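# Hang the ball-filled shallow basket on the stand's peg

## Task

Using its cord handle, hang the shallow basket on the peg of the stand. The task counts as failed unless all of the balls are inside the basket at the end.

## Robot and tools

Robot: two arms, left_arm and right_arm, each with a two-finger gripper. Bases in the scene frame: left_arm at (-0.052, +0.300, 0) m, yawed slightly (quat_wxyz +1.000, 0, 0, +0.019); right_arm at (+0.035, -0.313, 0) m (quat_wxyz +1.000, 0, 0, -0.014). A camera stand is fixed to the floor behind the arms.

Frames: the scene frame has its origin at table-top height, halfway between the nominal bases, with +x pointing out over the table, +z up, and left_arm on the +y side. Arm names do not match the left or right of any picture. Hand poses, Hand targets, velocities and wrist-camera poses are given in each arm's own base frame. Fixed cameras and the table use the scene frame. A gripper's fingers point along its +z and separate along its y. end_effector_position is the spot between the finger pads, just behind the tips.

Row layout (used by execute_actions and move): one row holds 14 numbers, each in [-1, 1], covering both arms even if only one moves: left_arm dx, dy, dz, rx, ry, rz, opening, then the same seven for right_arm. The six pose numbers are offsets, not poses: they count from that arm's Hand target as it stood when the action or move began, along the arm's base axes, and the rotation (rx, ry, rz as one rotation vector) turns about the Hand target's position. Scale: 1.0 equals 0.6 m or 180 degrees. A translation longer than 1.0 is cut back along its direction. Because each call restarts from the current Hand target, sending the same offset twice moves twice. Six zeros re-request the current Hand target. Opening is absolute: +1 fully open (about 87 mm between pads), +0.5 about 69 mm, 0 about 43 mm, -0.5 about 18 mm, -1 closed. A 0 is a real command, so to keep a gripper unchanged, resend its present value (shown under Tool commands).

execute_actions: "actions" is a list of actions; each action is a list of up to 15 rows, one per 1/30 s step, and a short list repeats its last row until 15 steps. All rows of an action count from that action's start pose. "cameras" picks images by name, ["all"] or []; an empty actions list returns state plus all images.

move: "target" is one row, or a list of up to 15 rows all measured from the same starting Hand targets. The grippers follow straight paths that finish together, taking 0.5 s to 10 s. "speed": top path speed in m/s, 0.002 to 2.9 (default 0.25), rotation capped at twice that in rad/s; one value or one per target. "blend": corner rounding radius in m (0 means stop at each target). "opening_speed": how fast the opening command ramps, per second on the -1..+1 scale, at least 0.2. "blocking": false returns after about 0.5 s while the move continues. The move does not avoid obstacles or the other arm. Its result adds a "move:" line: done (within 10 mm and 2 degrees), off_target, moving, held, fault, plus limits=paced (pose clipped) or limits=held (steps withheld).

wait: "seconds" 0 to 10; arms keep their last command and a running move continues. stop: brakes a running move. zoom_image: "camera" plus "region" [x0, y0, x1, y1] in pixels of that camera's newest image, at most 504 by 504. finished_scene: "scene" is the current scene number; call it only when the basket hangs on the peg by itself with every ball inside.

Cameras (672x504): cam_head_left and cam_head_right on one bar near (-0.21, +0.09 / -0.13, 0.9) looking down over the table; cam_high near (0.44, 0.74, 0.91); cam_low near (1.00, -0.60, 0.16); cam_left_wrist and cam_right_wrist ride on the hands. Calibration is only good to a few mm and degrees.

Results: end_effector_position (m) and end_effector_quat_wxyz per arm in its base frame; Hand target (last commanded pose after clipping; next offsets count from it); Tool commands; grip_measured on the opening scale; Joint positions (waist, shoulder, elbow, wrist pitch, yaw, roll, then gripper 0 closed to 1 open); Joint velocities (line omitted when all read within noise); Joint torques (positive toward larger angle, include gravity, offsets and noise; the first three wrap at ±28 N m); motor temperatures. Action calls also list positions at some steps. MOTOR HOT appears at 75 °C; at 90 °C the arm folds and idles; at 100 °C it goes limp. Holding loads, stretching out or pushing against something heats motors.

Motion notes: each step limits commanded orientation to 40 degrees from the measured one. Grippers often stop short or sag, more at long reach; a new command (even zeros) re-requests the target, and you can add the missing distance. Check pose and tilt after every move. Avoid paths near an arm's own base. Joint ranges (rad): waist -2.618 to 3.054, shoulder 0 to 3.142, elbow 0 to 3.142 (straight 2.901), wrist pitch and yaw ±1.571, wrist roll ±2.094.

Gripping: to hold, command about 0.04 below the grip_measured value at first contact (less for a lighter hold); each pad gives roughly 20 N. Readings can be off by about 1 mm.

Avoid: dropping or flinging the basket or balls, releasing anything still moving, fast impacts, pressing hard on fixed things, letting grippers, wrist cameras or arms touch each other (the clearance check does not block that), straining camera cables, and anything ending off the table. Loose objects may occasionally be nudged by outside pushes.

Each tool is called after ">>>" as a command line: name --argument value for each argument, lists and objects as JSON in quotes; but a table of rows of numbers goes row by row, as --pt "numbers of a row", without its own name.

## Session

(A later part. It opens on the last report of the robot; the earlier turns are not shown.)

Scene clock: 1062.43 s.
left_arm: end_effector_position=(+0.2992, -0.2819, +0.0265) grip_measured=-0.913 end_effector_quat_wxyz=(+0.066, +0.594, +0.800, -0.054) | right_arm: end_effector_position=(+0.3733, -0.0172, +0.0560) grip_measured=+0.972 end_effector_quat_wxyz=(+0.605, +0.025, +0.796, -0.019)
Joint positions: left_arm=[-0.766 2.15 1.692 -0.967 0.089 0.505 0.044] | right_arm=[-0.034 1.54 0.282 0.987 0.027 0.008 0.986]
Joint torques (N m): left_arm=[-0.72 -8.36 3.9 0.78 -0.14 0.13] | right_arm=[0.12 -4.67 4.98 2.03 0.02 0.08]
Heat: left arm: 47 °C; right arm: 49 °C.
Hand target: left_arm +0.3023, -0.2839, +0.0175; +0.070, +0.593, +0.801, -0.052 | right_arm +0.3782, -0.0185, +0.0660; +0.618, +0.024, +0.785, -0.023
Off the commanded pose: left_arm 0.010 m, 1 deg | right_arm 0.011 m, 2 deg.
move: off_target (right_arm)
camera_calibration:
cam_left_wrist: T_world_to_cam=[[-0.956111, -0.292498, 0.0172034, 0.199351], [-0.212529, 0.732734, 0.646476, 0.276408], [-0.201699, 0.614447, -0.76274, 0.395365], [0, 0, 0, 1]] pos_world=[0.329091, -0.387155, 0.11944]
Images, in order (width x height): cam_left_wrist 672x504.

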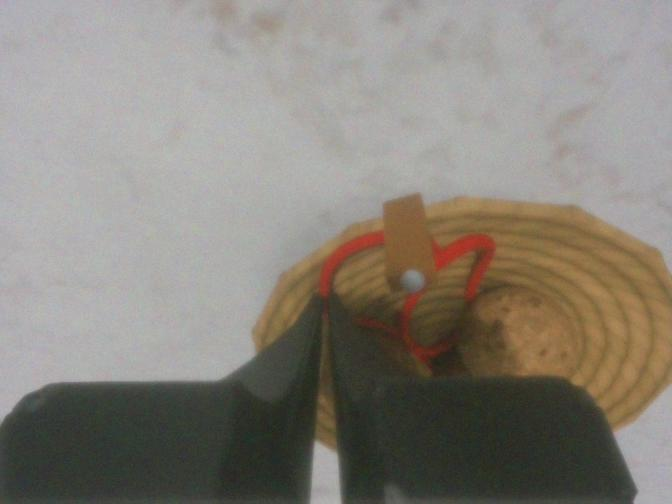

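>>> move --pt "0 0 0 0 0 0 -0.6 0 0 0 0 0 0 1" --pt "0 0 -0.013 0 0 0 -0.6 0 0 0 0 0 0 1" --speed 0.03 --opening_speed 0.5 --cameras '["cam_left_wrist"]'

>>> zoom_image --camera "cam_left_wrist" --region '[240, 200, 440, 350]'

Scene clock: 1075.17 s.
left_arm: end_effector_position=(+0.2992, -0.2819, +0.0217) grip_measured=-0.600 end_effector_quat_wxyz=(+0.068, +0.594, +0.800, -0.054) | right_arm: end_effector_position=(+0.3733, -0.0172, +0.0560) grip_measured=+0.972 end_effector_quat_wxyz=(+0.605, +0.025, +0.796, -0.019)
Joint positions: left_arm=[-0.766 2.15 1.672 -0.942 0.089 0.505 0.2] | right_arm=[-0.034 1.54 0.282 0.987 0.027 0.008 0.986]
Joint torques (N m): left_arm=[-0.73 -7.75 3.9 0.81 -0.14 0.12] | right_arm=[0.1 -4.67 4.98 2.02 0.02 0.07]
Heat: left arm: 47 °C; right arm: 49 °C.
Hand target: left_arm +0.3023, -0.2838, +0.0097; +0.070, +0.593, +0.801, -0.052 | right_arm +0.3782, -0.0185, +0.0660; +0.618, +0.024, +0.785, -0.023
Off the commanded pose: left_arm 0.012 m, 0 deg | right_arm 0.011 m, 2 deg.
move: off_target (left_arm, right_arm)
camera_calibration:
cam_left_wrist: T_world_to_cam=[[-0.956175, -0.292418, 0.0148794, 0.199551], [-0.214706, 0.734803, 0.643402, 0.280908], [-0.199076, 0.61201, -0.765384, 0.390189], [0, 0, 0, 1]] pos_world=[0.328795, -0.386859, 0.114939]
Images, in order (width x height): cam_left_wrist 672x504.

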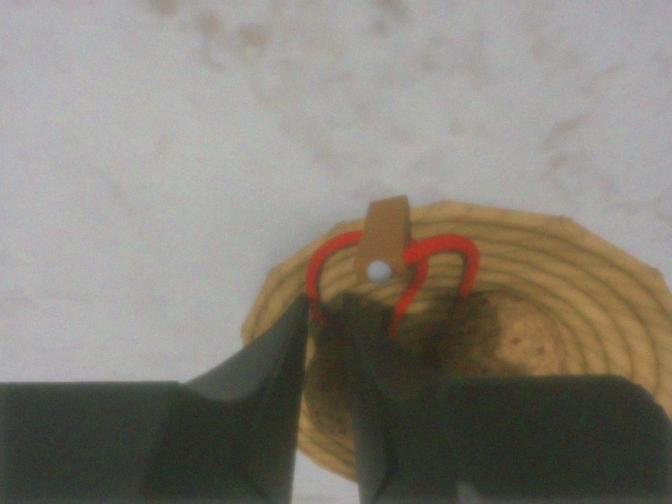

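Scaled by 2.520 from the camera's 672x504 image, which has a finer 960x720 frame.

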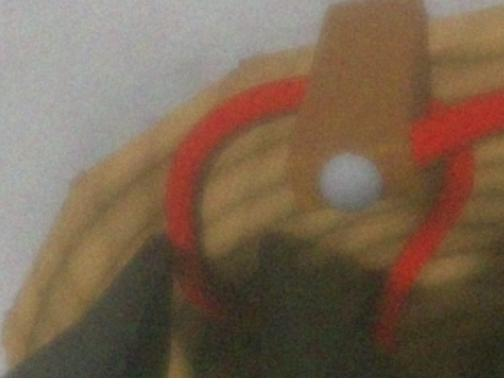

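>>> move --target '[0, 0, 0, 0, 0, 0, -1, 0, 0, 0, 0, 0, 0, 1]' --opening_speed 0.5 --cameras '["cam_left_wrist"]'

>>> zoom_image --camera "cam_left_wrist" --region '[240, 200, 440, 350]'

Scene clock: 1081.93 s.
left_arm: end_effector_position=(+0.3005, -0.2828, +0.0217) grip_measured=-0.911 end_effector_quat_wxyz=(+0.072, +0.594, +0.800, -0.054) | right_arm: end_effector_position=(+0.3733, -0.0172, +0.0560) grip_measured=+0.972 end_effector_quat_wxyz=(+0.605, +0.025, +0.796, -0.019)
Joint positions: left_arm=[-0.766 2.15 1.672 -0.936 0.088 0.505 0.044] | right_arm=[-0.034 1.54 0.282 0.987 0.027 0.008 0.986]
Joint torques (N m): left_arm=[-0.73 -7.73 3.89 0.77 -0.13 0.12] | right_arm=[0.1 -4.64 5.01 2.02 0.02 0.08]
Heat: left arm: 47 °C; right arm: 49 °C.
Hand target: left_arm +0.3023, -0.2838, +0.0097; +0.070, +0.593, +0.801, -0.052 | right_arm +0.3782, -0.0185, +0.0660; +0.618, +0.024, +0.785, -0.023
Off the commanded pose: left_arm 0.012 m, 0 deg | right_arm 0.011 m, 2 deg.
move: off_target (left_arm, right_arm)
camera_calibration:
cam_left_wrist: T_world_to_cam=[[-0.956171, -0.292616, 0.0106091, 0.200552], [-0.218389, 0.736821, 0.639844, 0.283547], [-0.195046, 0.609484, -0.768431, 0.389222], [0, 0, 0, 1]] pos_world=[0.329602, -0.387463, 0.115537]
Images, in order (width x height): cam_left_wrist 672x504.

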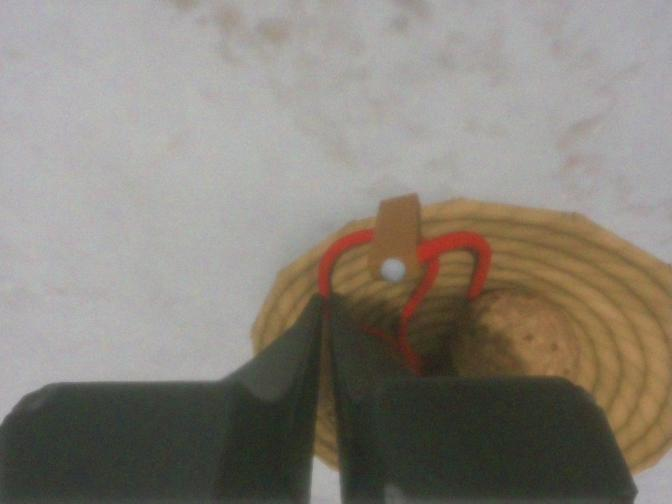

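Scaled by 2.520 from the camera's 672x504 image, which has a finer 960x720 frame.

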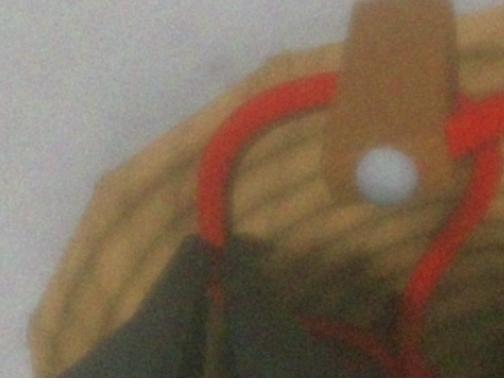

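>>> move --pt "0 0 0 0 0 0 -0.65 0 0 0 0 0 0 1" --pt "0 0 -0.013 0 0 0 -0.65 0 0 0 0 0 0 1" --pt "0 0 -0.013 0 0 0 -1 0 0 0 0 0 0 1" --speed 0.03 --opening_speed 0.5 --cameras '["cam_left_wrist"]'

>>> zoom_image --camera "cam_left_wrist" --region '[240, 200, 440, 350]'

Scene clock: 1094.47 s.
left_arm: end_effector_position=(+0.3007, -0.2830, +0.0146) grip_measured=-0.913 end_effector_quat_wxyz=(+0.071, +0.594, +0.800, -0.053) | right_arm: end_effector_position=(+0.3733, -0.0172, +0.0560) grip_measured=+0.972 end_effector_quat_wxyz=(+0.605, +0.025, +0.796, -0.019)
Joint positions: left_arm=[-0.766 2.16 1.658 -0.915 0.088 0.505 0.044] | right_arm=[-0.034 1.54 0.282 0.987 0.027 0.008 0.986]
Joint torques (N m): left_arm=[-0.76 -7.84 3.58 0.81 -0.13 0.13] | right_arm=[0.1 -4.66 5.01 2.03 0.02 0.08]
Heat: left arm: 47 °C; right arm: 49 °C.
Hand target: left_arm +0.3023, -0.2839, +0.0019; +0.070, +0.593, +0.801, -0.052 | right_arm +0.3782, -0.0185, +0.0660; +0.618, +0.024, +0.785, -0.023
Off the commanded pose: left_arm 0.013 m, 0 deg | right_arm 0.011 m, 2 deg.
move: off_target (left_arm, right_arm); target 3's new opening was sent with left_arm's hand 0.013 m and 0 deg from that target
camera_calibration:
cam_left_wrist: T_world_to_cam=[[-0.95615, -0.292652, 0.0114594, 0.200715], [-0.217574, 0.73596, 0.641112, 0.287763], [-0.196057, 0.610506, -0.767362, 0.384467], [0, 0, 0, 1]] pos_world=[0.3299, -0.387761, 0.108237]
Images, in order (width x height): cam_left_wrist 672x504.

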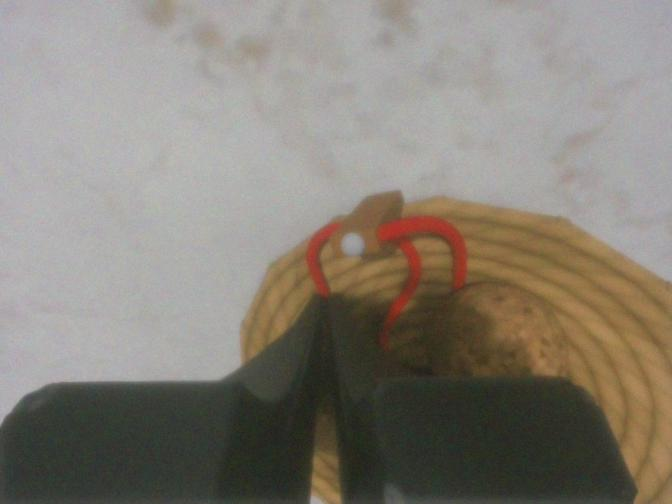

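Scaled by 2.520 from the camera's 672x504 image, which has a finer 960x720 frame.

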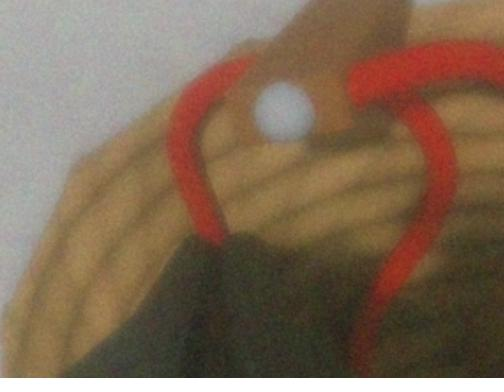

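>>> move --target '[0, 0, 0.12, 0, 0, 0, -1, 0, 0, 0, 0, 0, 0, 1]' --speed 0.04 --cameras '["cam_left_wrist", "cam_head_left"]'

Scene clock: 1103.90 s.
left_arm: end_effector_position=(+0.2958, -0.2783, +0.0537) grip_measured=-0.913 end_effector_quat_wxyz=(+0.044, +0.594, +0.802, -0.050) | right_arm: end_effector_position=(+0.3733, -0.0172, +0.0560) grip_measured=+0.972 end_effector_quat_wxyz=(+0.605, +0.025, +0.796, -0.019)
Joint positions: left_arm=[-0.766 2.16 1.815 -1.127 0.088 0.505 0.044] | right_arm=[-0.034 1.54 0.282 0.987 0.027 0.008 0.986]
Joint torques (N m): left_arm=[-0.72 -12.3 7.56 0.27 -0.12 0.13] | right_arm=[0.1 -4.67 4.97 2.03 0.02 0.08]
Heat: left arm: 46 °C; right arm: 49 °C.
Hand target: left_arm +0.3023, -0.2839, +0.0739; +0.070, +0.593, +0.801, -0.052 | right_arm +0.3782, -0.0185, +0.0660; +0.618, +0.024, +0.785, -0.023
Off the commanded pose: left_arm 0.022 m, 3 deg | right_arm 0.011 m, 2 deg.
move: off_target (left_arm, right_arm)
camera_calibration:
cam_left_wrist: T_world_to_cam=[[-0.955181, -0.293561, 0.0381011, 0.195043], [-0.191499, 0.710921, 0.676697, 0.241588], [-0.225739, 0.639072, -0.735275, 0.42565], [0, 0, 0, 1]] pos_world=[0.328651, -0.386514, 0.142056]
Images, in order (width x height): cam_head_left 672x504, cam_left_wrist 672x504.

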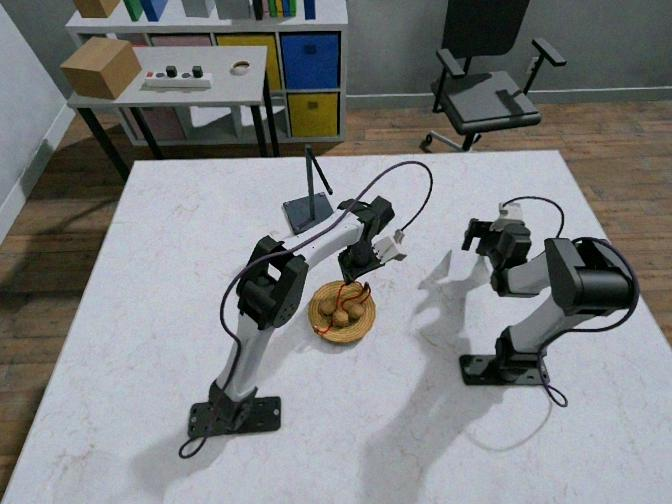

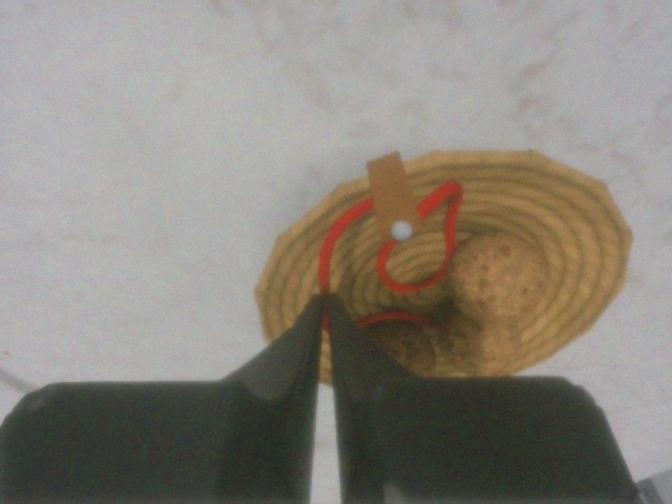

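>>> move --target '[-0.05, 0.03, 0.14, 0, 0, 0, -1, 0, 0, 0, 0, 0, 0, 1]' --speed 0.05 --cameras '["cam_left_wrist", "cam_head_left"]'

Scene clock: 1110.73 s.
left_arm: end_effector_position=(+0.2717, -0.2618, +0.1328) grip_measured=-0.913 end_effector_quat_wxyz=(+0.036, +0.592, +0.803, -0.050) | right_arm: end_effector_position=(+0.3733, -0.0172, +0.0560) grip_measured=+0.972 end_effector_quat_wxyz=(+0.605, +0.025, +0.796, -0.019)
Joint positions: left_arm=[-0.778 2.056 1.969 -1.398 0.088 0.489 0.044] | right_arm=[-0.034 1.54 0.282 0.987 0.027 0.008 0.986]
Joint torques (N m): left_arm=[-1.54 -12.89 7.42 0.26 -0.16 0.09] | right_arm=[0.09 -4.68 5 2.03 0.02 0.08]
Heat: left arm: 48 °C; right arm: 49 °C.
Hand target: left_arm +0.2724, -0.2658, +0.1579; +0.070, +0.592, +0.801, -0.052 | right_arm +0.3782, -0.0185, +0.0660; +0.618, +0.024, +0.785, -0.023
Off the commanded pose: left_arm 0.026 m, 4 deg | right_arm 0.011 m, 2 deg.
move: off_target (left_arm, right_arm)
camera_calibration:
cam_left_wrist: T_world_to_cam=[[-0.953584, -0.29752, 0.0464652, 0.171237], [-0.186164, 0.703753, 0.68562, 0.167233], [-0.236685, 0.645146, -0.726476, 0.471147], [0, 0, 0, 1]] pos_world=[0.305935, -0.370703, 0.219662]
Images, in order (width x height): cam_head_left 672x504, cam_left_wrist 672x504.

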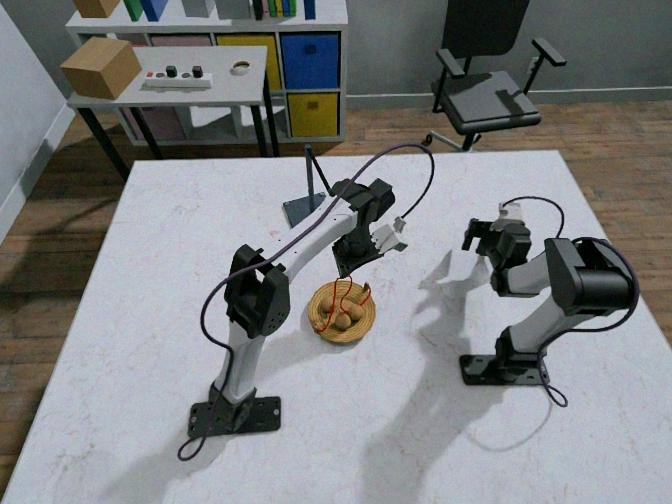

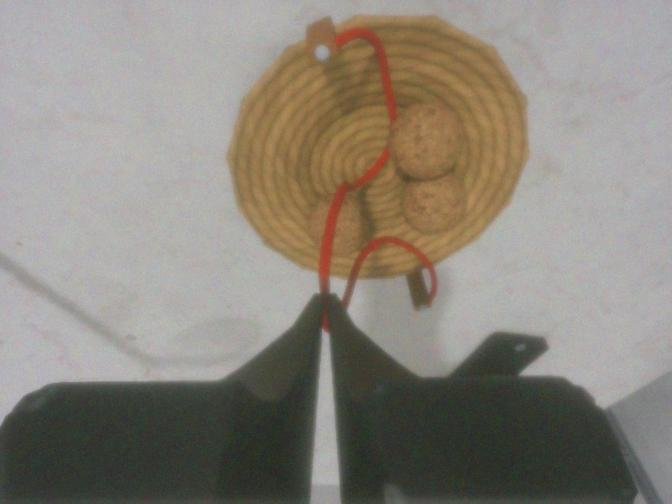

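>>> move --target '[-0.05, 0.003, 0.08, -0.212, -0.065, 0, -1, 0, 0, 0, 0, 0, 0, 1]' --speed 0.06 --cameras '["cam_left_wrist", "cam_head_left"]'

Scene clock: 1125.40 s.
left_arm: end_effector_position=(+0.2380, -0.2584, +0.1927) grip_measured=-0.913 end_effector_quat_wxyz=(+0.307, +0.543, +0.744, -0.238) | right_arm: end_effector_position=(+0.3733, -0.0172, +0.0560) grip_measured=+0.972 end_effector_quat_wxyz=(+0.605, +0.025, +0.796, -0.019)
Joint positions: left_arm=[-0.661 1.385 1.259 -0.752 0.436 0.442 0.044] | right_arm=[-0.034 1.54 0.282 0.987 0.027 0.008 0.986]
Joint torques (N m): left_arm=[0.08 -7.2 4.7 1.69 0.27 0.1] | right_arm=[0.06 -4.67 5 2.02 0.02 0.08]
Motor temperatures (°C): left_arm=[30 52 44 34 29 28 33] | right_arm=[27 37 35 50 26 31 28]
Heat: left arm: 52 °C; right arm: 50 °C.
Hand target: left_arm +0.2424, -0.2640, +0.2059; +0.339, +0.539, +0.729, -0.251 | right_arm +0.3782, -0.0185, +0.0660; +0.618, +0.024, +0.785, -0.023
Off the commanded pose: left_arm 0.015 m, 4 deg | right_arm 0.011 m, 2 deg.
move: off_target (left_arm, right_arm)
camera_calibration:
cam_left_wrist: T_world_to_cam=[[-0.955593, -0.29305, 0.0310374, 0.142], [-0.290182, 0.954094, 0.0741595, 0.324766], [-0.051345, 0.0618598, -0.996763, 0.361772], [0, 0, 0, 1]] pos_world=[0.24851, -0.290623, 0.33211]
Images, in order (width x height): cam_head_left 672x504, cam_left_wrist 672x504.

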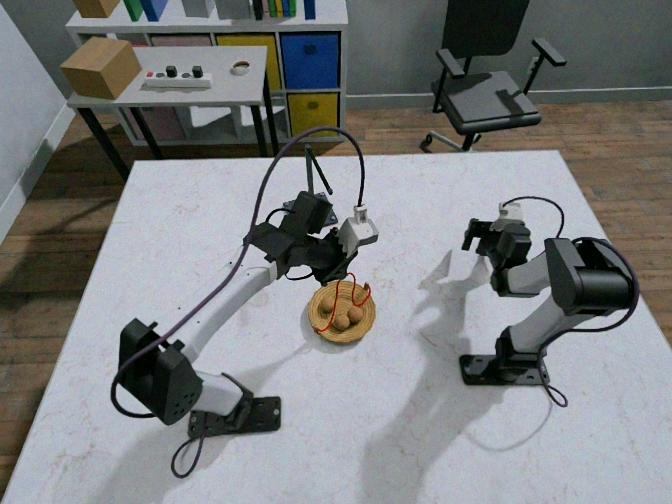

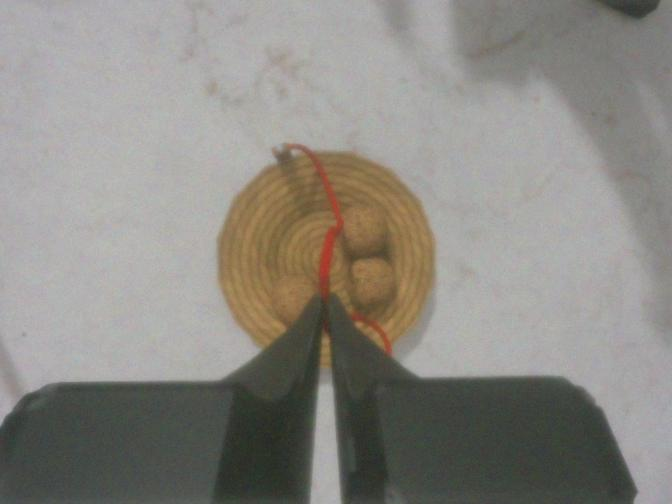

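>>> move --target '[0.003, -0.008, 0.07, -0.148, -0.045, 0, -1, 0, 0, 0, 0, 0, 0, 1]' --speed 0.06 --cameras '["cam_left_wrist", "cam_head_left", "cam_low"]'

Scene clock: 1141.37 s.
left_arm: end_effector_position=(+0.2410, -0.2662, +0.2301) grip_measured=-0.913 end_effector_quat_wxyz=(+0.471, +0.460, +0.656, -0.369) | right_arm: end_effector_position=(+0.3733, -0.0172, +0.0560) grip_measured=+0.972 end_effector_quat_wxyz=(+0.605, +0.025, +0.796, -0.019)
Joint positions: left_arm=[-0.531 1.133 0.872 -0.122 0.708 0.204 0.044] | right_arm=[-0.034 1.54 0.282 0.987 0.027 0.008 0.986]
Joint torques (N m): left_arm=[0.06 -5.12 5.07 2.15 0.19 0.12] | right_arm=[0.09 -4.67 5.01 2.02 0.02 0.08]
Heat: left arm: 49 °C; right arm: 50 °C.
Hand target: left_arm +0.2441, -0.2688, +0.2479; +0.504, +0.463, +0.626, -0.373 | right_arm +0.3782, -0.0185, +0.0660; +0.618, +0.024, +0.785, -0.023
Off the commanded pose: left_arm 0.018 m, 5 deg | right_arm 0.011 m, 2 deg.
move: off_target (left_arm, right_arm)
camera_calibration:
cam_left_wrist: T_world_to_cam=[[-0.952829, -0.297952, 0.0578041, 0.133231], [-0.295724, 0.868551, -0.397701, 0.417415], [0.0682899, -0.396035, -0.915692, 0.230404], [0, 0, 0, 1]] pos_world=[0.234652, -0.231602, 0.369285]
Images, in order (width x height): cam_head_left 672x504, cam_low 672x504, cam_left_wrist 672x504.

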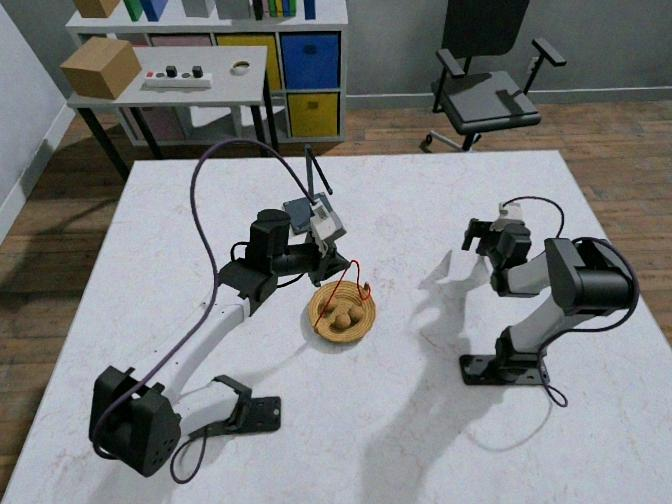

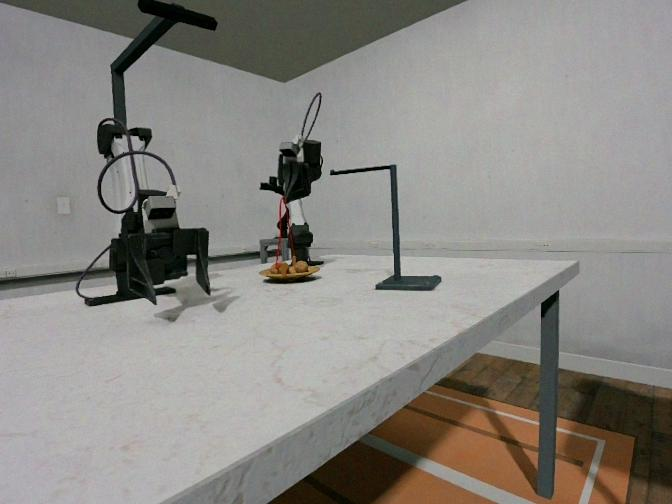

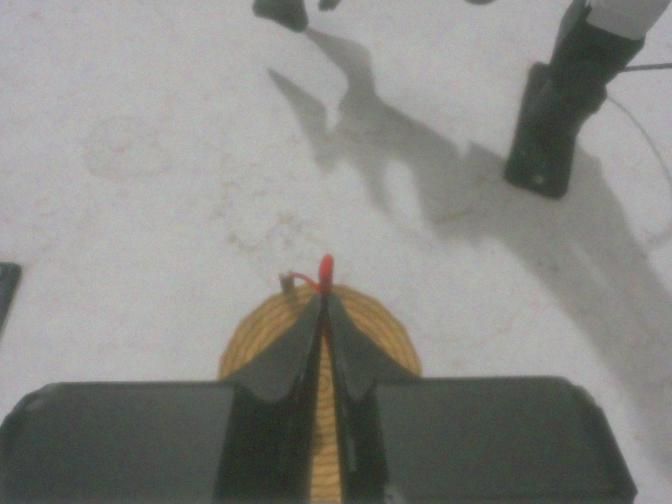

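>>> move --target '[0, 0.003, 0.045, 0, 0, 0, -1, 0, 0, 0, 0, 0, 0, 1]' --speed 0.03 --cameras '["cam_left_wrist", "cam_head_left", "cam_low"]'

>>> zoom_image --camera "cam_low" --region '[220, 130, 460, 310]'

Scene clock: 1147.83 s.
left_arm: end_effector_position=(+0.2460, -0.2677, +0.2523) grip_measured=-0.913 end_effector_quat_wxyz=(+0.489, +0.461, +0.643, -0.368) | right_arm: end_effector_position=(+0.3733, -0.0172, +0.0560) grip_measured=+0.972 end_effector_quat_wxyz=(+0.605, +0.025, +0.796, -0.019)
Joint positions: left_arm=[-0.524 1.133 0.926 -0.129 0.714 0.202 0.044] | right_arm=[-0.034 1.54 0.282 0.987 0.027 0.008 0.986]
Joint torques (N m): left_arm=[0.09 -4.96 9.02 1.29 0.18 0.11] | right_arm=[0.1 -4.68 4.98 2.02 0.02 0.07]
Motor temperatures (°C): left_arm=[30 47 44 36 29 28 33] | right_arm=[27 37 35 50 26 31 28]
Heat: left arm: 47 °C; right arm: 50 °C.
Hand target: left_arm +0.2441, -0.2670, +0.2749; +0.504, +0.463, +0.626, -0.373 | right_arm +0.3782, -0.0185, +0.0660; +0.618, +0.024, +0.785, -0.023
Off the commanded pose: left_arm 0.023 m, 3 deg | right_arm 0.011 m, 2 deg.
move: off_target (left_arm, right_arm)
camera_calibration:
cam_left_wrist: T_world_to_cam=[[-0.954221, -0.297581, 0.0301393, 0.143659], [-0.281104, 0.857806, -0.43029, 0.430748], [0.102192, -0.419064, -0.902187, 0.23177], [0, 0, 0, 1]] pos_world=[0.234482, -0.229622, 0.390116]
Images, in order (width x height): cam_head_left 672x504, cam_low 672x504, cam_left_wrist 672x504.

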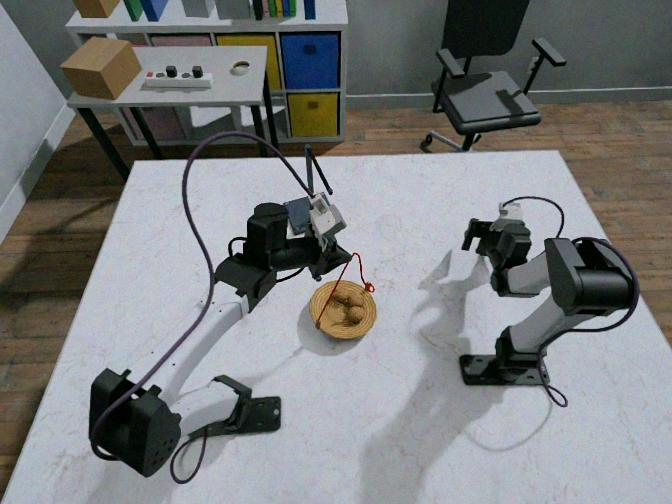

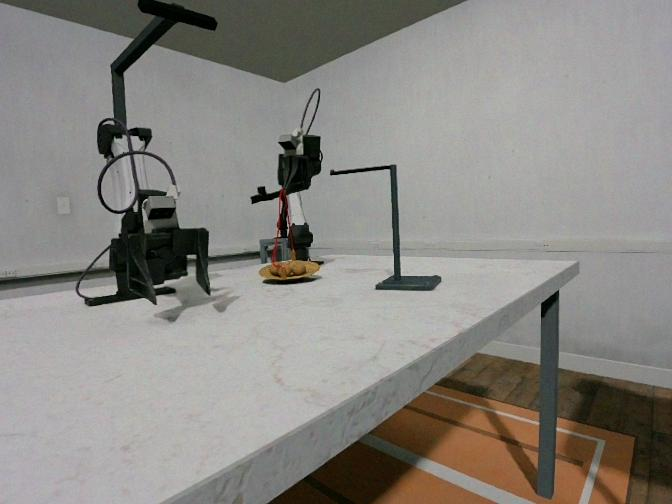

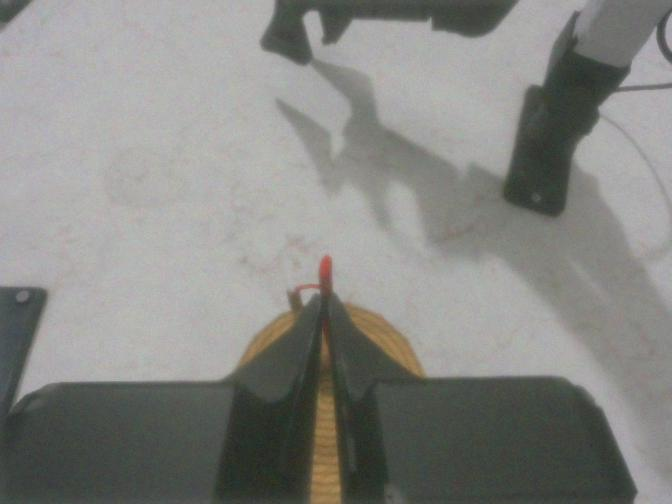

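Scaled by 2.100 from the camera's 672x504 image, which has a finer 960x720 frame.

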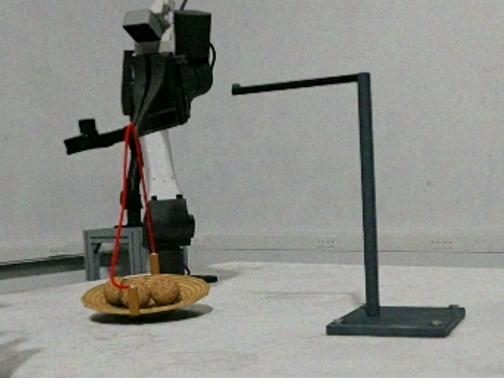

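>>> move --target '[-0.006, 0.01, 0.04, 0, 0, 0, -1, 0, 0, 0, 0, 0, 0, 1]' --speed 0.02 --cameras '["cam_left_wrist", "cam_head_left", "cam_low"]'

>>> zoom_image --camera "cam_low" --region '[220, 130, 460, 310]'

Scene clock: 1161.80 s.
left_arm: end_effector_position=(+0.2439, -0.2627, +0.2755) grip_measured=-0.913 end_effector_quat_wxyz=(+0.487, +0.458, +0.645, -0.370) | right_arm: end_effector_position=(+0.3733, -0.0172, +0.0560) grip_measured=+0.972 end_effector_quat_wxyz=(+0.605, +0.025, +0.796, -0.019)
Joint positions: left_arm=[-0.509 1.126 1.017 -0.235 0.728 0.202 0.044] | right_arm=[-0.034 1.54 0.282 0.987 0.027 0.008 0.986]
Joint torques (N m): left_arm=[0.09 -5.08 8.96 1.27 0.18 0.17] | right_arm=[0.09 -4.7 5.01 2.03 0.02 0.07]
Heat: left arm: 48 °C; right arm: 50 °C.
Hand target: left_arm +0.2405, -0.2610, +0.2990; +0.504, +0.463, +0.626, -0.373 | right_arm +0.3782, -0.0185, +0.0660; +0.618, +0.024, +0.785, -0.023
Off the commanded pose: left_arm 0.024 m, 3 deg | right_arm 0.011 m, 2 deg.
move: off_target (left_arm, right_arm)
camera_calibration:
cam_left_wrist: T_world_to_cam=[[-0.953256, -0.299736, 0.0382206, 0.139436], [-0.286632, 0.856964, -0.428316, 0.436487], [0.0956279, -0.41925, -0.902821, 0.25674], [0, 0, 0, 1]] pos_world=[0.233478, -0.224622, 0.413415]
Images, in order (width x height): cam_head_left 672x504, cam_low 672x504, cam_left_wrist 672x504.

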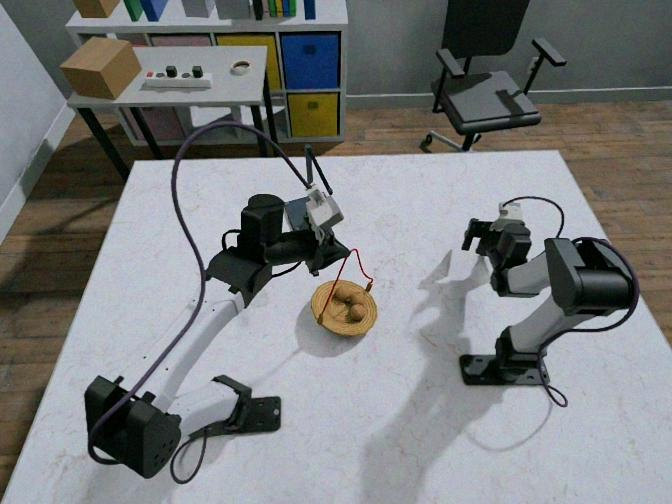

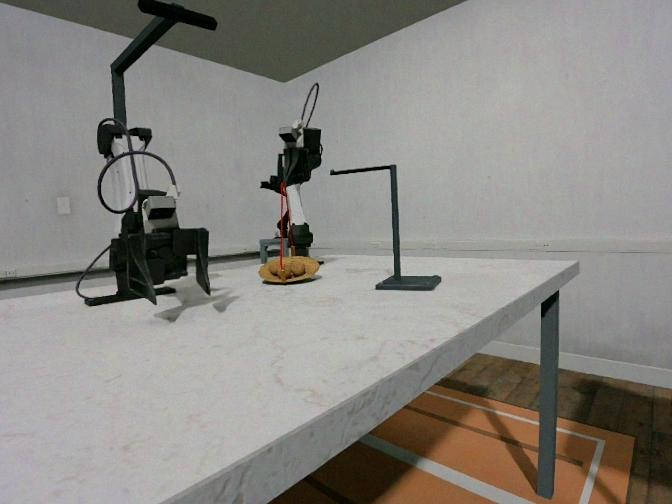

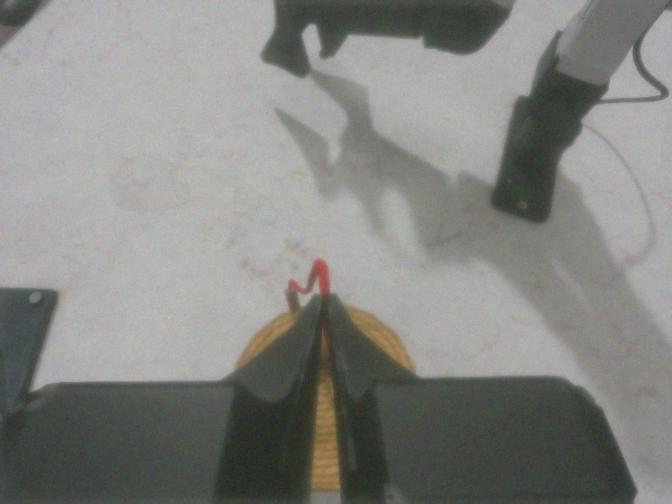

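Scaled by 2.100 from the camera's 672x504 image, which has a finer 960x720 frame.

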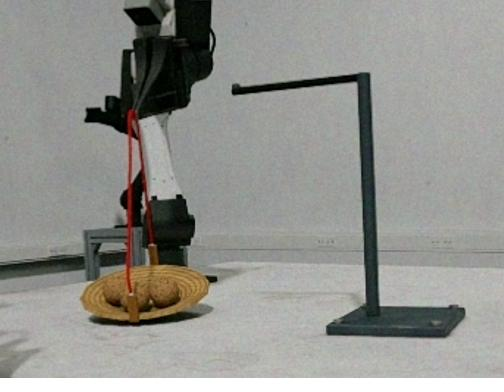

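>>> zoom_image --camera "cam_head_left" --region '[260, 210, 440, 360]'

>>> zoom_image --camera "cam_left_wrist" --region '[220, 230, 430, 400]'

>>> wait --seconds 0.1 --cameras '["cam_high", "cam_head_right"]'

>>> zoom_image --camera "cam_high" --region '[240, 260, 480, 440]'

Scaled by 2.800 from the camera's 672x504 image, which has a finer 960x720 frame.

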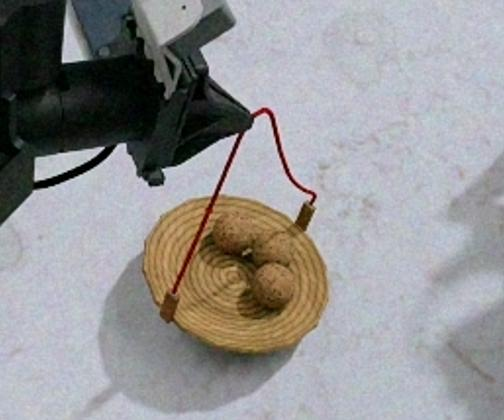

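Scaled by 2.400 from the camera's 672x504 image, which has a finer 960x720 frame.

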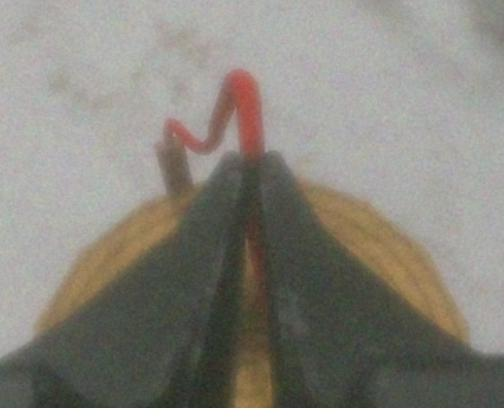

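Scene clock: 1170.07 s.
left_arm: end_effector_position=(+0.2439, -0.2627, +0.2755) grip_measured=-0.913 end_effector_quat_wxyz=(+0.487, +0.458, +0.645, -0.370) | right_arm: end_effector_position=(+0.3733, -0.0172, +0.0560) grip_measured=+0.972 end_effector_quat_wxyz=(+0.605, +0.025, +0.796, -0.019)
Joint positions: left_arm=[-0.509 1.126 1.017 -0.235 0.728 0.202 0.044] | right_arm=[-0.034 1.54 0.282 0.987 0.027 0.008 0.986]
Joint torques (N m): left_arm=[0.06 -5.05 8.95 1.27 0.18 0.17] | right_arm=[0.1 -4.66 4.98 2.03 0.02 0.08]
Heat: left arm: 48 °C; right arm: 50 °C.
Hand target: left_arm +0.2405, -0.2610, +0.2990; +0.504, +0.463, +0.626, -0.373 | right_arm +0.3782, -0.0185, +0.0660; +0.618, +0.024, +0.785, -0.023
Tool commands: left_gripper/opening=-1.0 right_gripper/opening=+1.0
Off the commanded pose: left_arm 0.024 m, 3 deg | right_arm 0.011 m, 2 deg.
wait: 0.10 s; at rest from the start
Images, in order (width x height): cam_head_right 672x504, cam_high 672x504.

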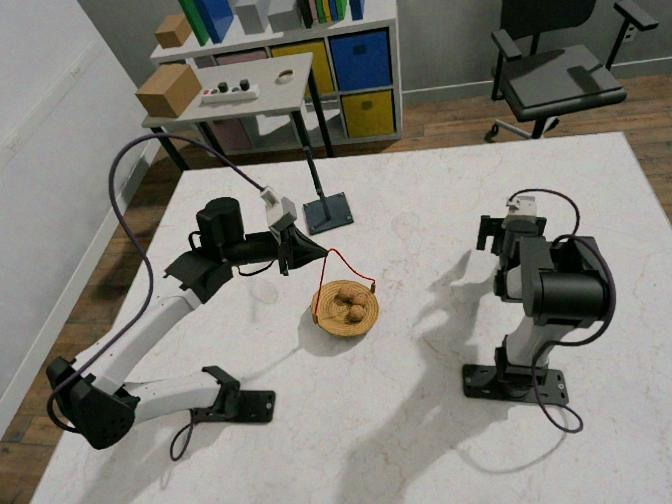

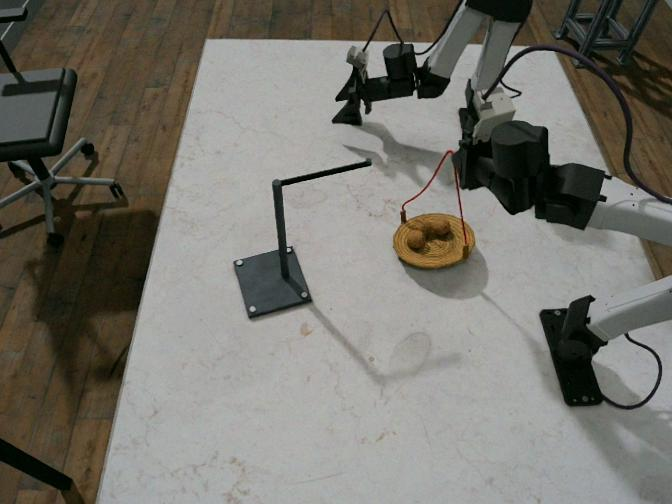

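Scaled by 2.100 from the camera's 672x504 image, which has a finer 960x720 frame.

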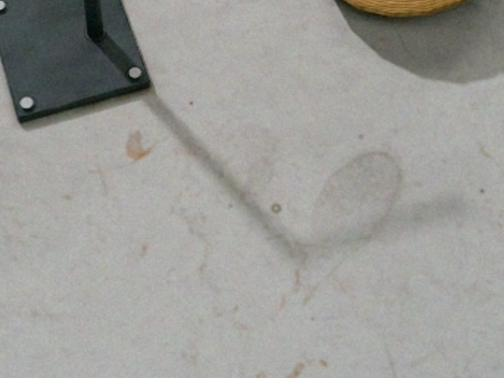

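>>> move --target '[0, 0.003, 0.02, 0, 0, 0, -1, 0, 0, 0, 0, 0, 0, 1]' --speed 0.02 --cameras '["cam_left_wrist", "cam_head_left", "cam_low"]'

>>> zoom_image --camera "cam_low" --region '[220, 130, 460, 310]'

>>> zoom_image --camera "cam_head_left" --region '[260, 210, 440, 360]'

Scene clock: 1218.37 s.
left_arm: end_effector_position=(+0.2423, -0.2591, +0.2830) grip_measured=-0.913 end_effector_quat_wxyz=(+0.481, +0.455, +0.652, -0.369) | right_arm: end_effector_position=(+0.3733, -0.0172, +0.0560) grip_measured=+0.972 end_effector_quat_wxyz=(+0.605, +0.025, +0.796, -0.019)
Joint positions: left_arm=[-0.502 1.126 1.061 -0.298 0.729 0.202 0.044] | right_arm=[-0.034 1.54 0.282 0.987 0.027 0.008 0.986]
Joint torques (N m): left_arm=[0.13 -4.55 9.58 1.4 0.25 0.21] | right_arm=[0.09 -4.68 5 2.03 0.02 0.08]
Motor temperatures (°C): left_arm=[30 41 51 35 29 28 34] | right_arm=[27 37 35 50 26 31 28]
Heat: left arm: 51 °C; right arm: 50 °C.
Hand target: left_arm +0.2405, -0.2592, +0.3109; +0.504, +0.463, +0.626, -0.373 | right_arm +0.3782, -0.0185, +0.0660; +0.618, +0.024, +0.785, -0.023
Off the commanded pose: left_arm 0.028 m, 4 deg | right_arm 0.011 m, 2 deg.
move: off_target (left_arm, right_arm)
camera_calibration:
cam_left_wrist: T_world_to_cam=[[-0.950618, -0.30603, 0.0516742, 0.132637], [-0.299084, 0.858812, -0.415921, 0.436088], [0.082906, -0.410837, -0.907931, 0.271914], [0, 0, 0, 1]] pos_world=[0.233971, -0.222214, 0.421404]
Images, in order (width x height): cam_head_left 672x504, cam_low 672x504, cam_left_wrist 672x504.

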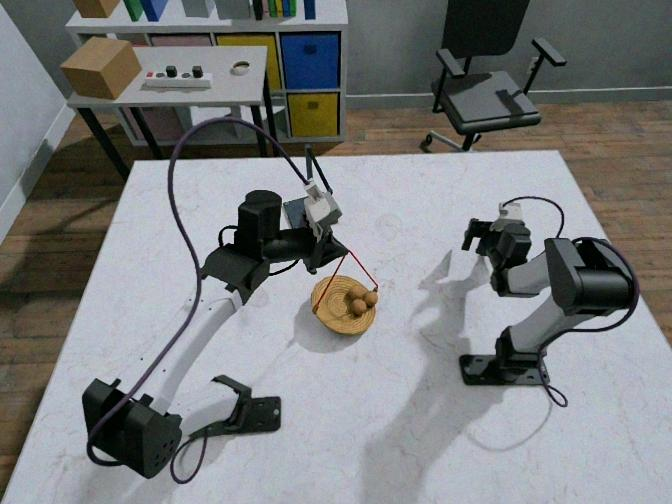

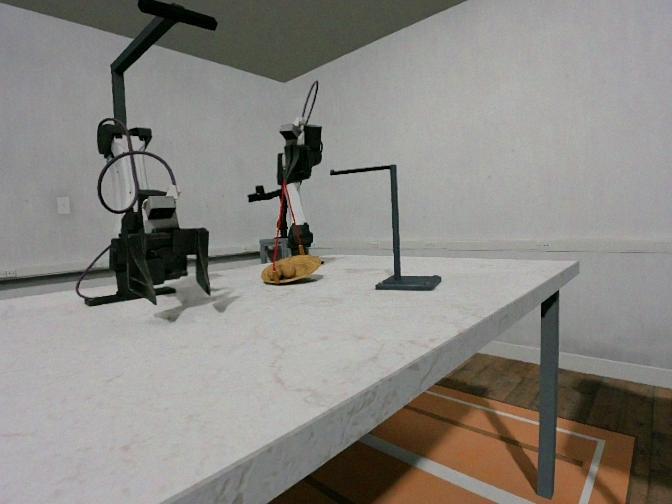

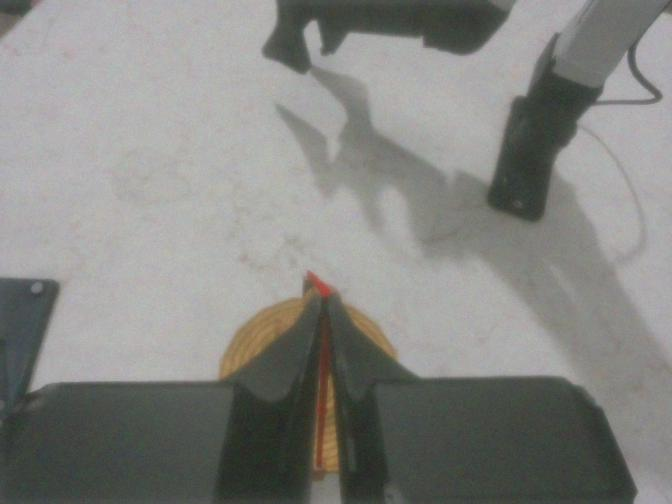

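Scaled by 2.100 from the camera's 672x504 image, which has a finer 960x720 frame.

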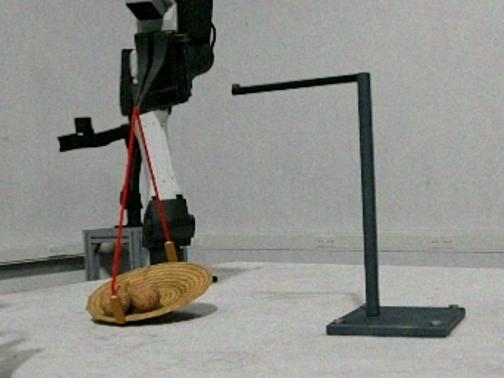

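Scaled by 2.800 from the camera's 672x504 image, which has a finer 960x720 frame.

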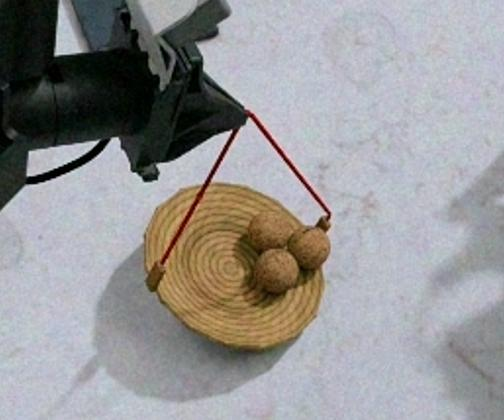

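>>> move --target '[0, 0, -0.08, 0, 0, 0, -1, 0, 0, 0, 0, 0, 0, 1]' --speed 0.02 --cameras '["cam_head_left"]'

>>> zoom_image --camera "cam_head_left" --region '[260, 210, 440, 360]'

Scene clock: 1244.27 s.
left_arm: end_effector_position=(+0.2374, -0.2572, +0.2459) grip_measured=-0.913 end_effector_quat_wxyz=(+0.470, +0.455, +0.658, -0.372) | right_arm: end_effector_position=(+0.3733, -0.0172, +0.0560) grip_measured=+0.972 end_effector_quat_wxyz=(+0.605, +0.025, +0.796, -0.019)
Joint positions: left_arm=[-0.502 1.103 0.919 -0.203 0.734 0.202 0.044] | right_arm=[-0.034 1.54 0.282 0.987 0.027 0.008 0.986]
Joint torques (N m): left_arm=[0.12 -4.92 5.07 2.09 0.21 0.24] | right_arm=[0.08 -4.67 5 2.03 0.02 0.08]
Motor temperatures (°C): left_arm=[30 40 55 37 29 28 34] | right_arm=[27 37 35 50 26 31 28]
Heat: left arm: 55 °C; right arm: 50 °C.
Hand target: left_arm +0.2405, -0.2592, +0.2630; +0.504, +0.463, +0.626, -0.373 | right_arm +0.3782, -0.0185, +0.0660; +0.618, +0.024, +0.785, -0.023
Off the commanded pose: left_arm 0.017 m, 5 deg | right_arm 0.011 m, 2 deg.
move: off_target (left_arm, right_arm)
Images, in order (width x height): cam_head_left 672x504.

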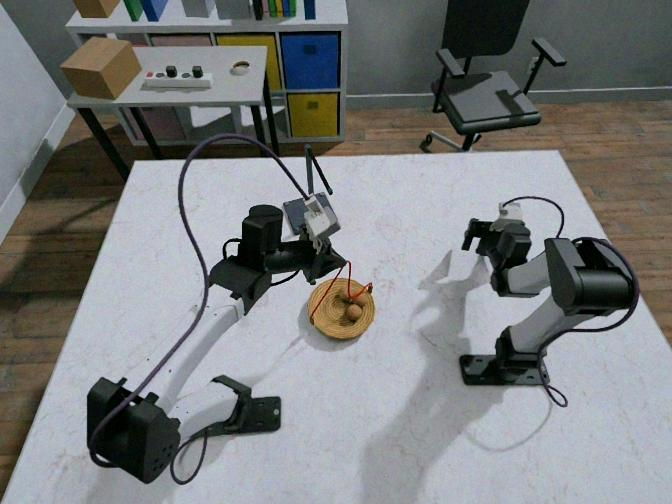

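Scaled by 2.800 from the camera's 672x504 image, which has a finer 960x720 frame.

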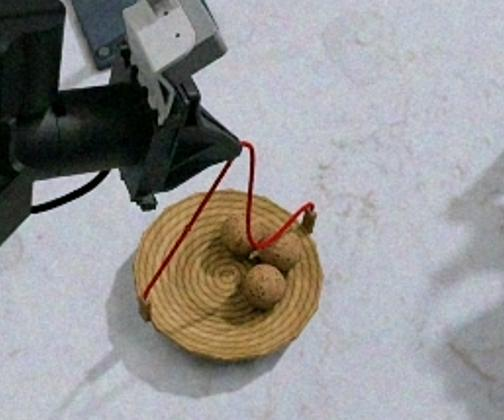

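>>> move --pt "-0.06 -0.05 -0.06 0.08 0.024 0 -1 0 0 0 0 0 0 1" --pt "-0.118 -0.1 -0.13 0.159 0.049 0 -1 0 0 0 0 0 0 1" --speed 0.06 --blend 0.03 --cameras '["cam_head_left", "cam_left_wrist"]'

Scene clock: 1257.70 s.
left_arm: end_effector_position=(+0.1684, -0.3148, +0.1753) grip_measured=-0.913 end_effector_quat_wxyz=(+0.321, +0.545, +0.736, -0.241) | right_arm: end_effector_position=(+0.3733, -0.0172, +0.0560) grip_measured=+0.972 end_effector_quat_wxyz=(+0.605, +0.025, +0.796, -0.019)
Joint positions: left_arm=[-1 1.317 1.105 -0.553 0.206 0.187 0.044] | right_arm=[-0.034 1.54 0.282 0.987 0.027 0.008 0.986]
Joint torques (N m): left_arm=[-1.42 -3.66 8.8 1.11 -0.17 0.1] | right_arm=[0.1 -4.67 5 2.03 0.02 0.08]
Heat: left arm: 53 °C; right arm: 50 °C.
Hand target: left_arm +0.1697, -0.3193, +0.1849; +0.325, +0.543, +0.735, -0.241 | right_arm +0.3782, -0.0185, +0.0660; +0.618, +0.024, +0.785, -0.023
Off the commanded pose: left_arm 0.011 m, 1 deg | right_arm 0.011 m, 2 deg.
move: off_target (left_arm, right_arm)
camera_calibration:
cam_left_wrist: T_world_to_cam=[[-0.957953, -0.286518, 0.0152791, 0.064726], [-0.28554, 0.957201, 0.0472649, 0.364623], [-0.0281675, 0.0409147, -0.998766, 0.334257], [0, 0, 0, 1]] pos_world=[0.175534, -0.344149, 0.315621]
Images, in order (width x height): cam_head_left 672x504, cam_left_wrist 672x504.

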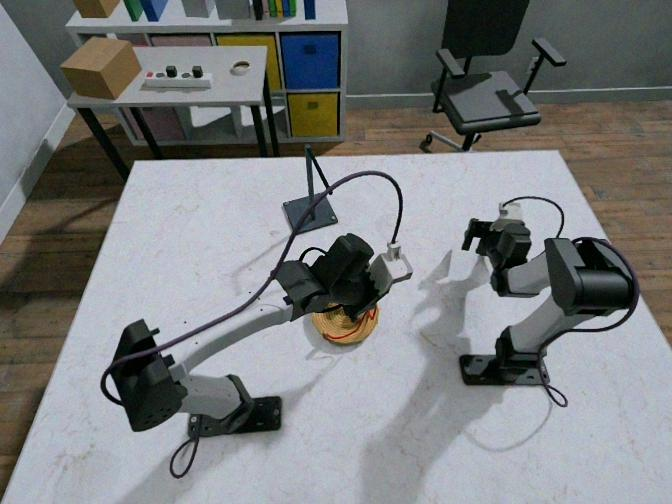

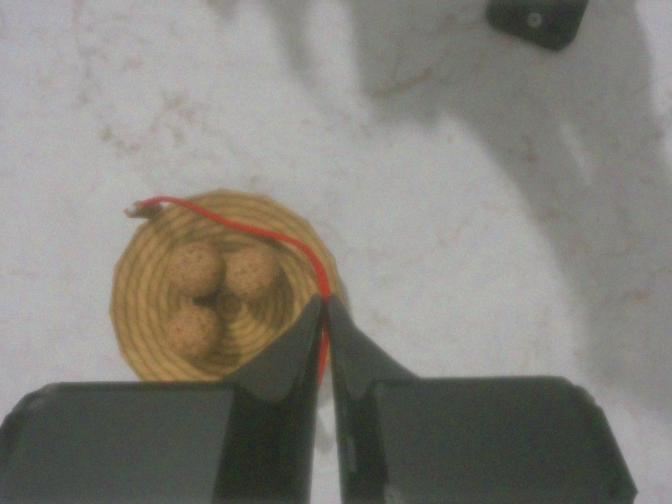

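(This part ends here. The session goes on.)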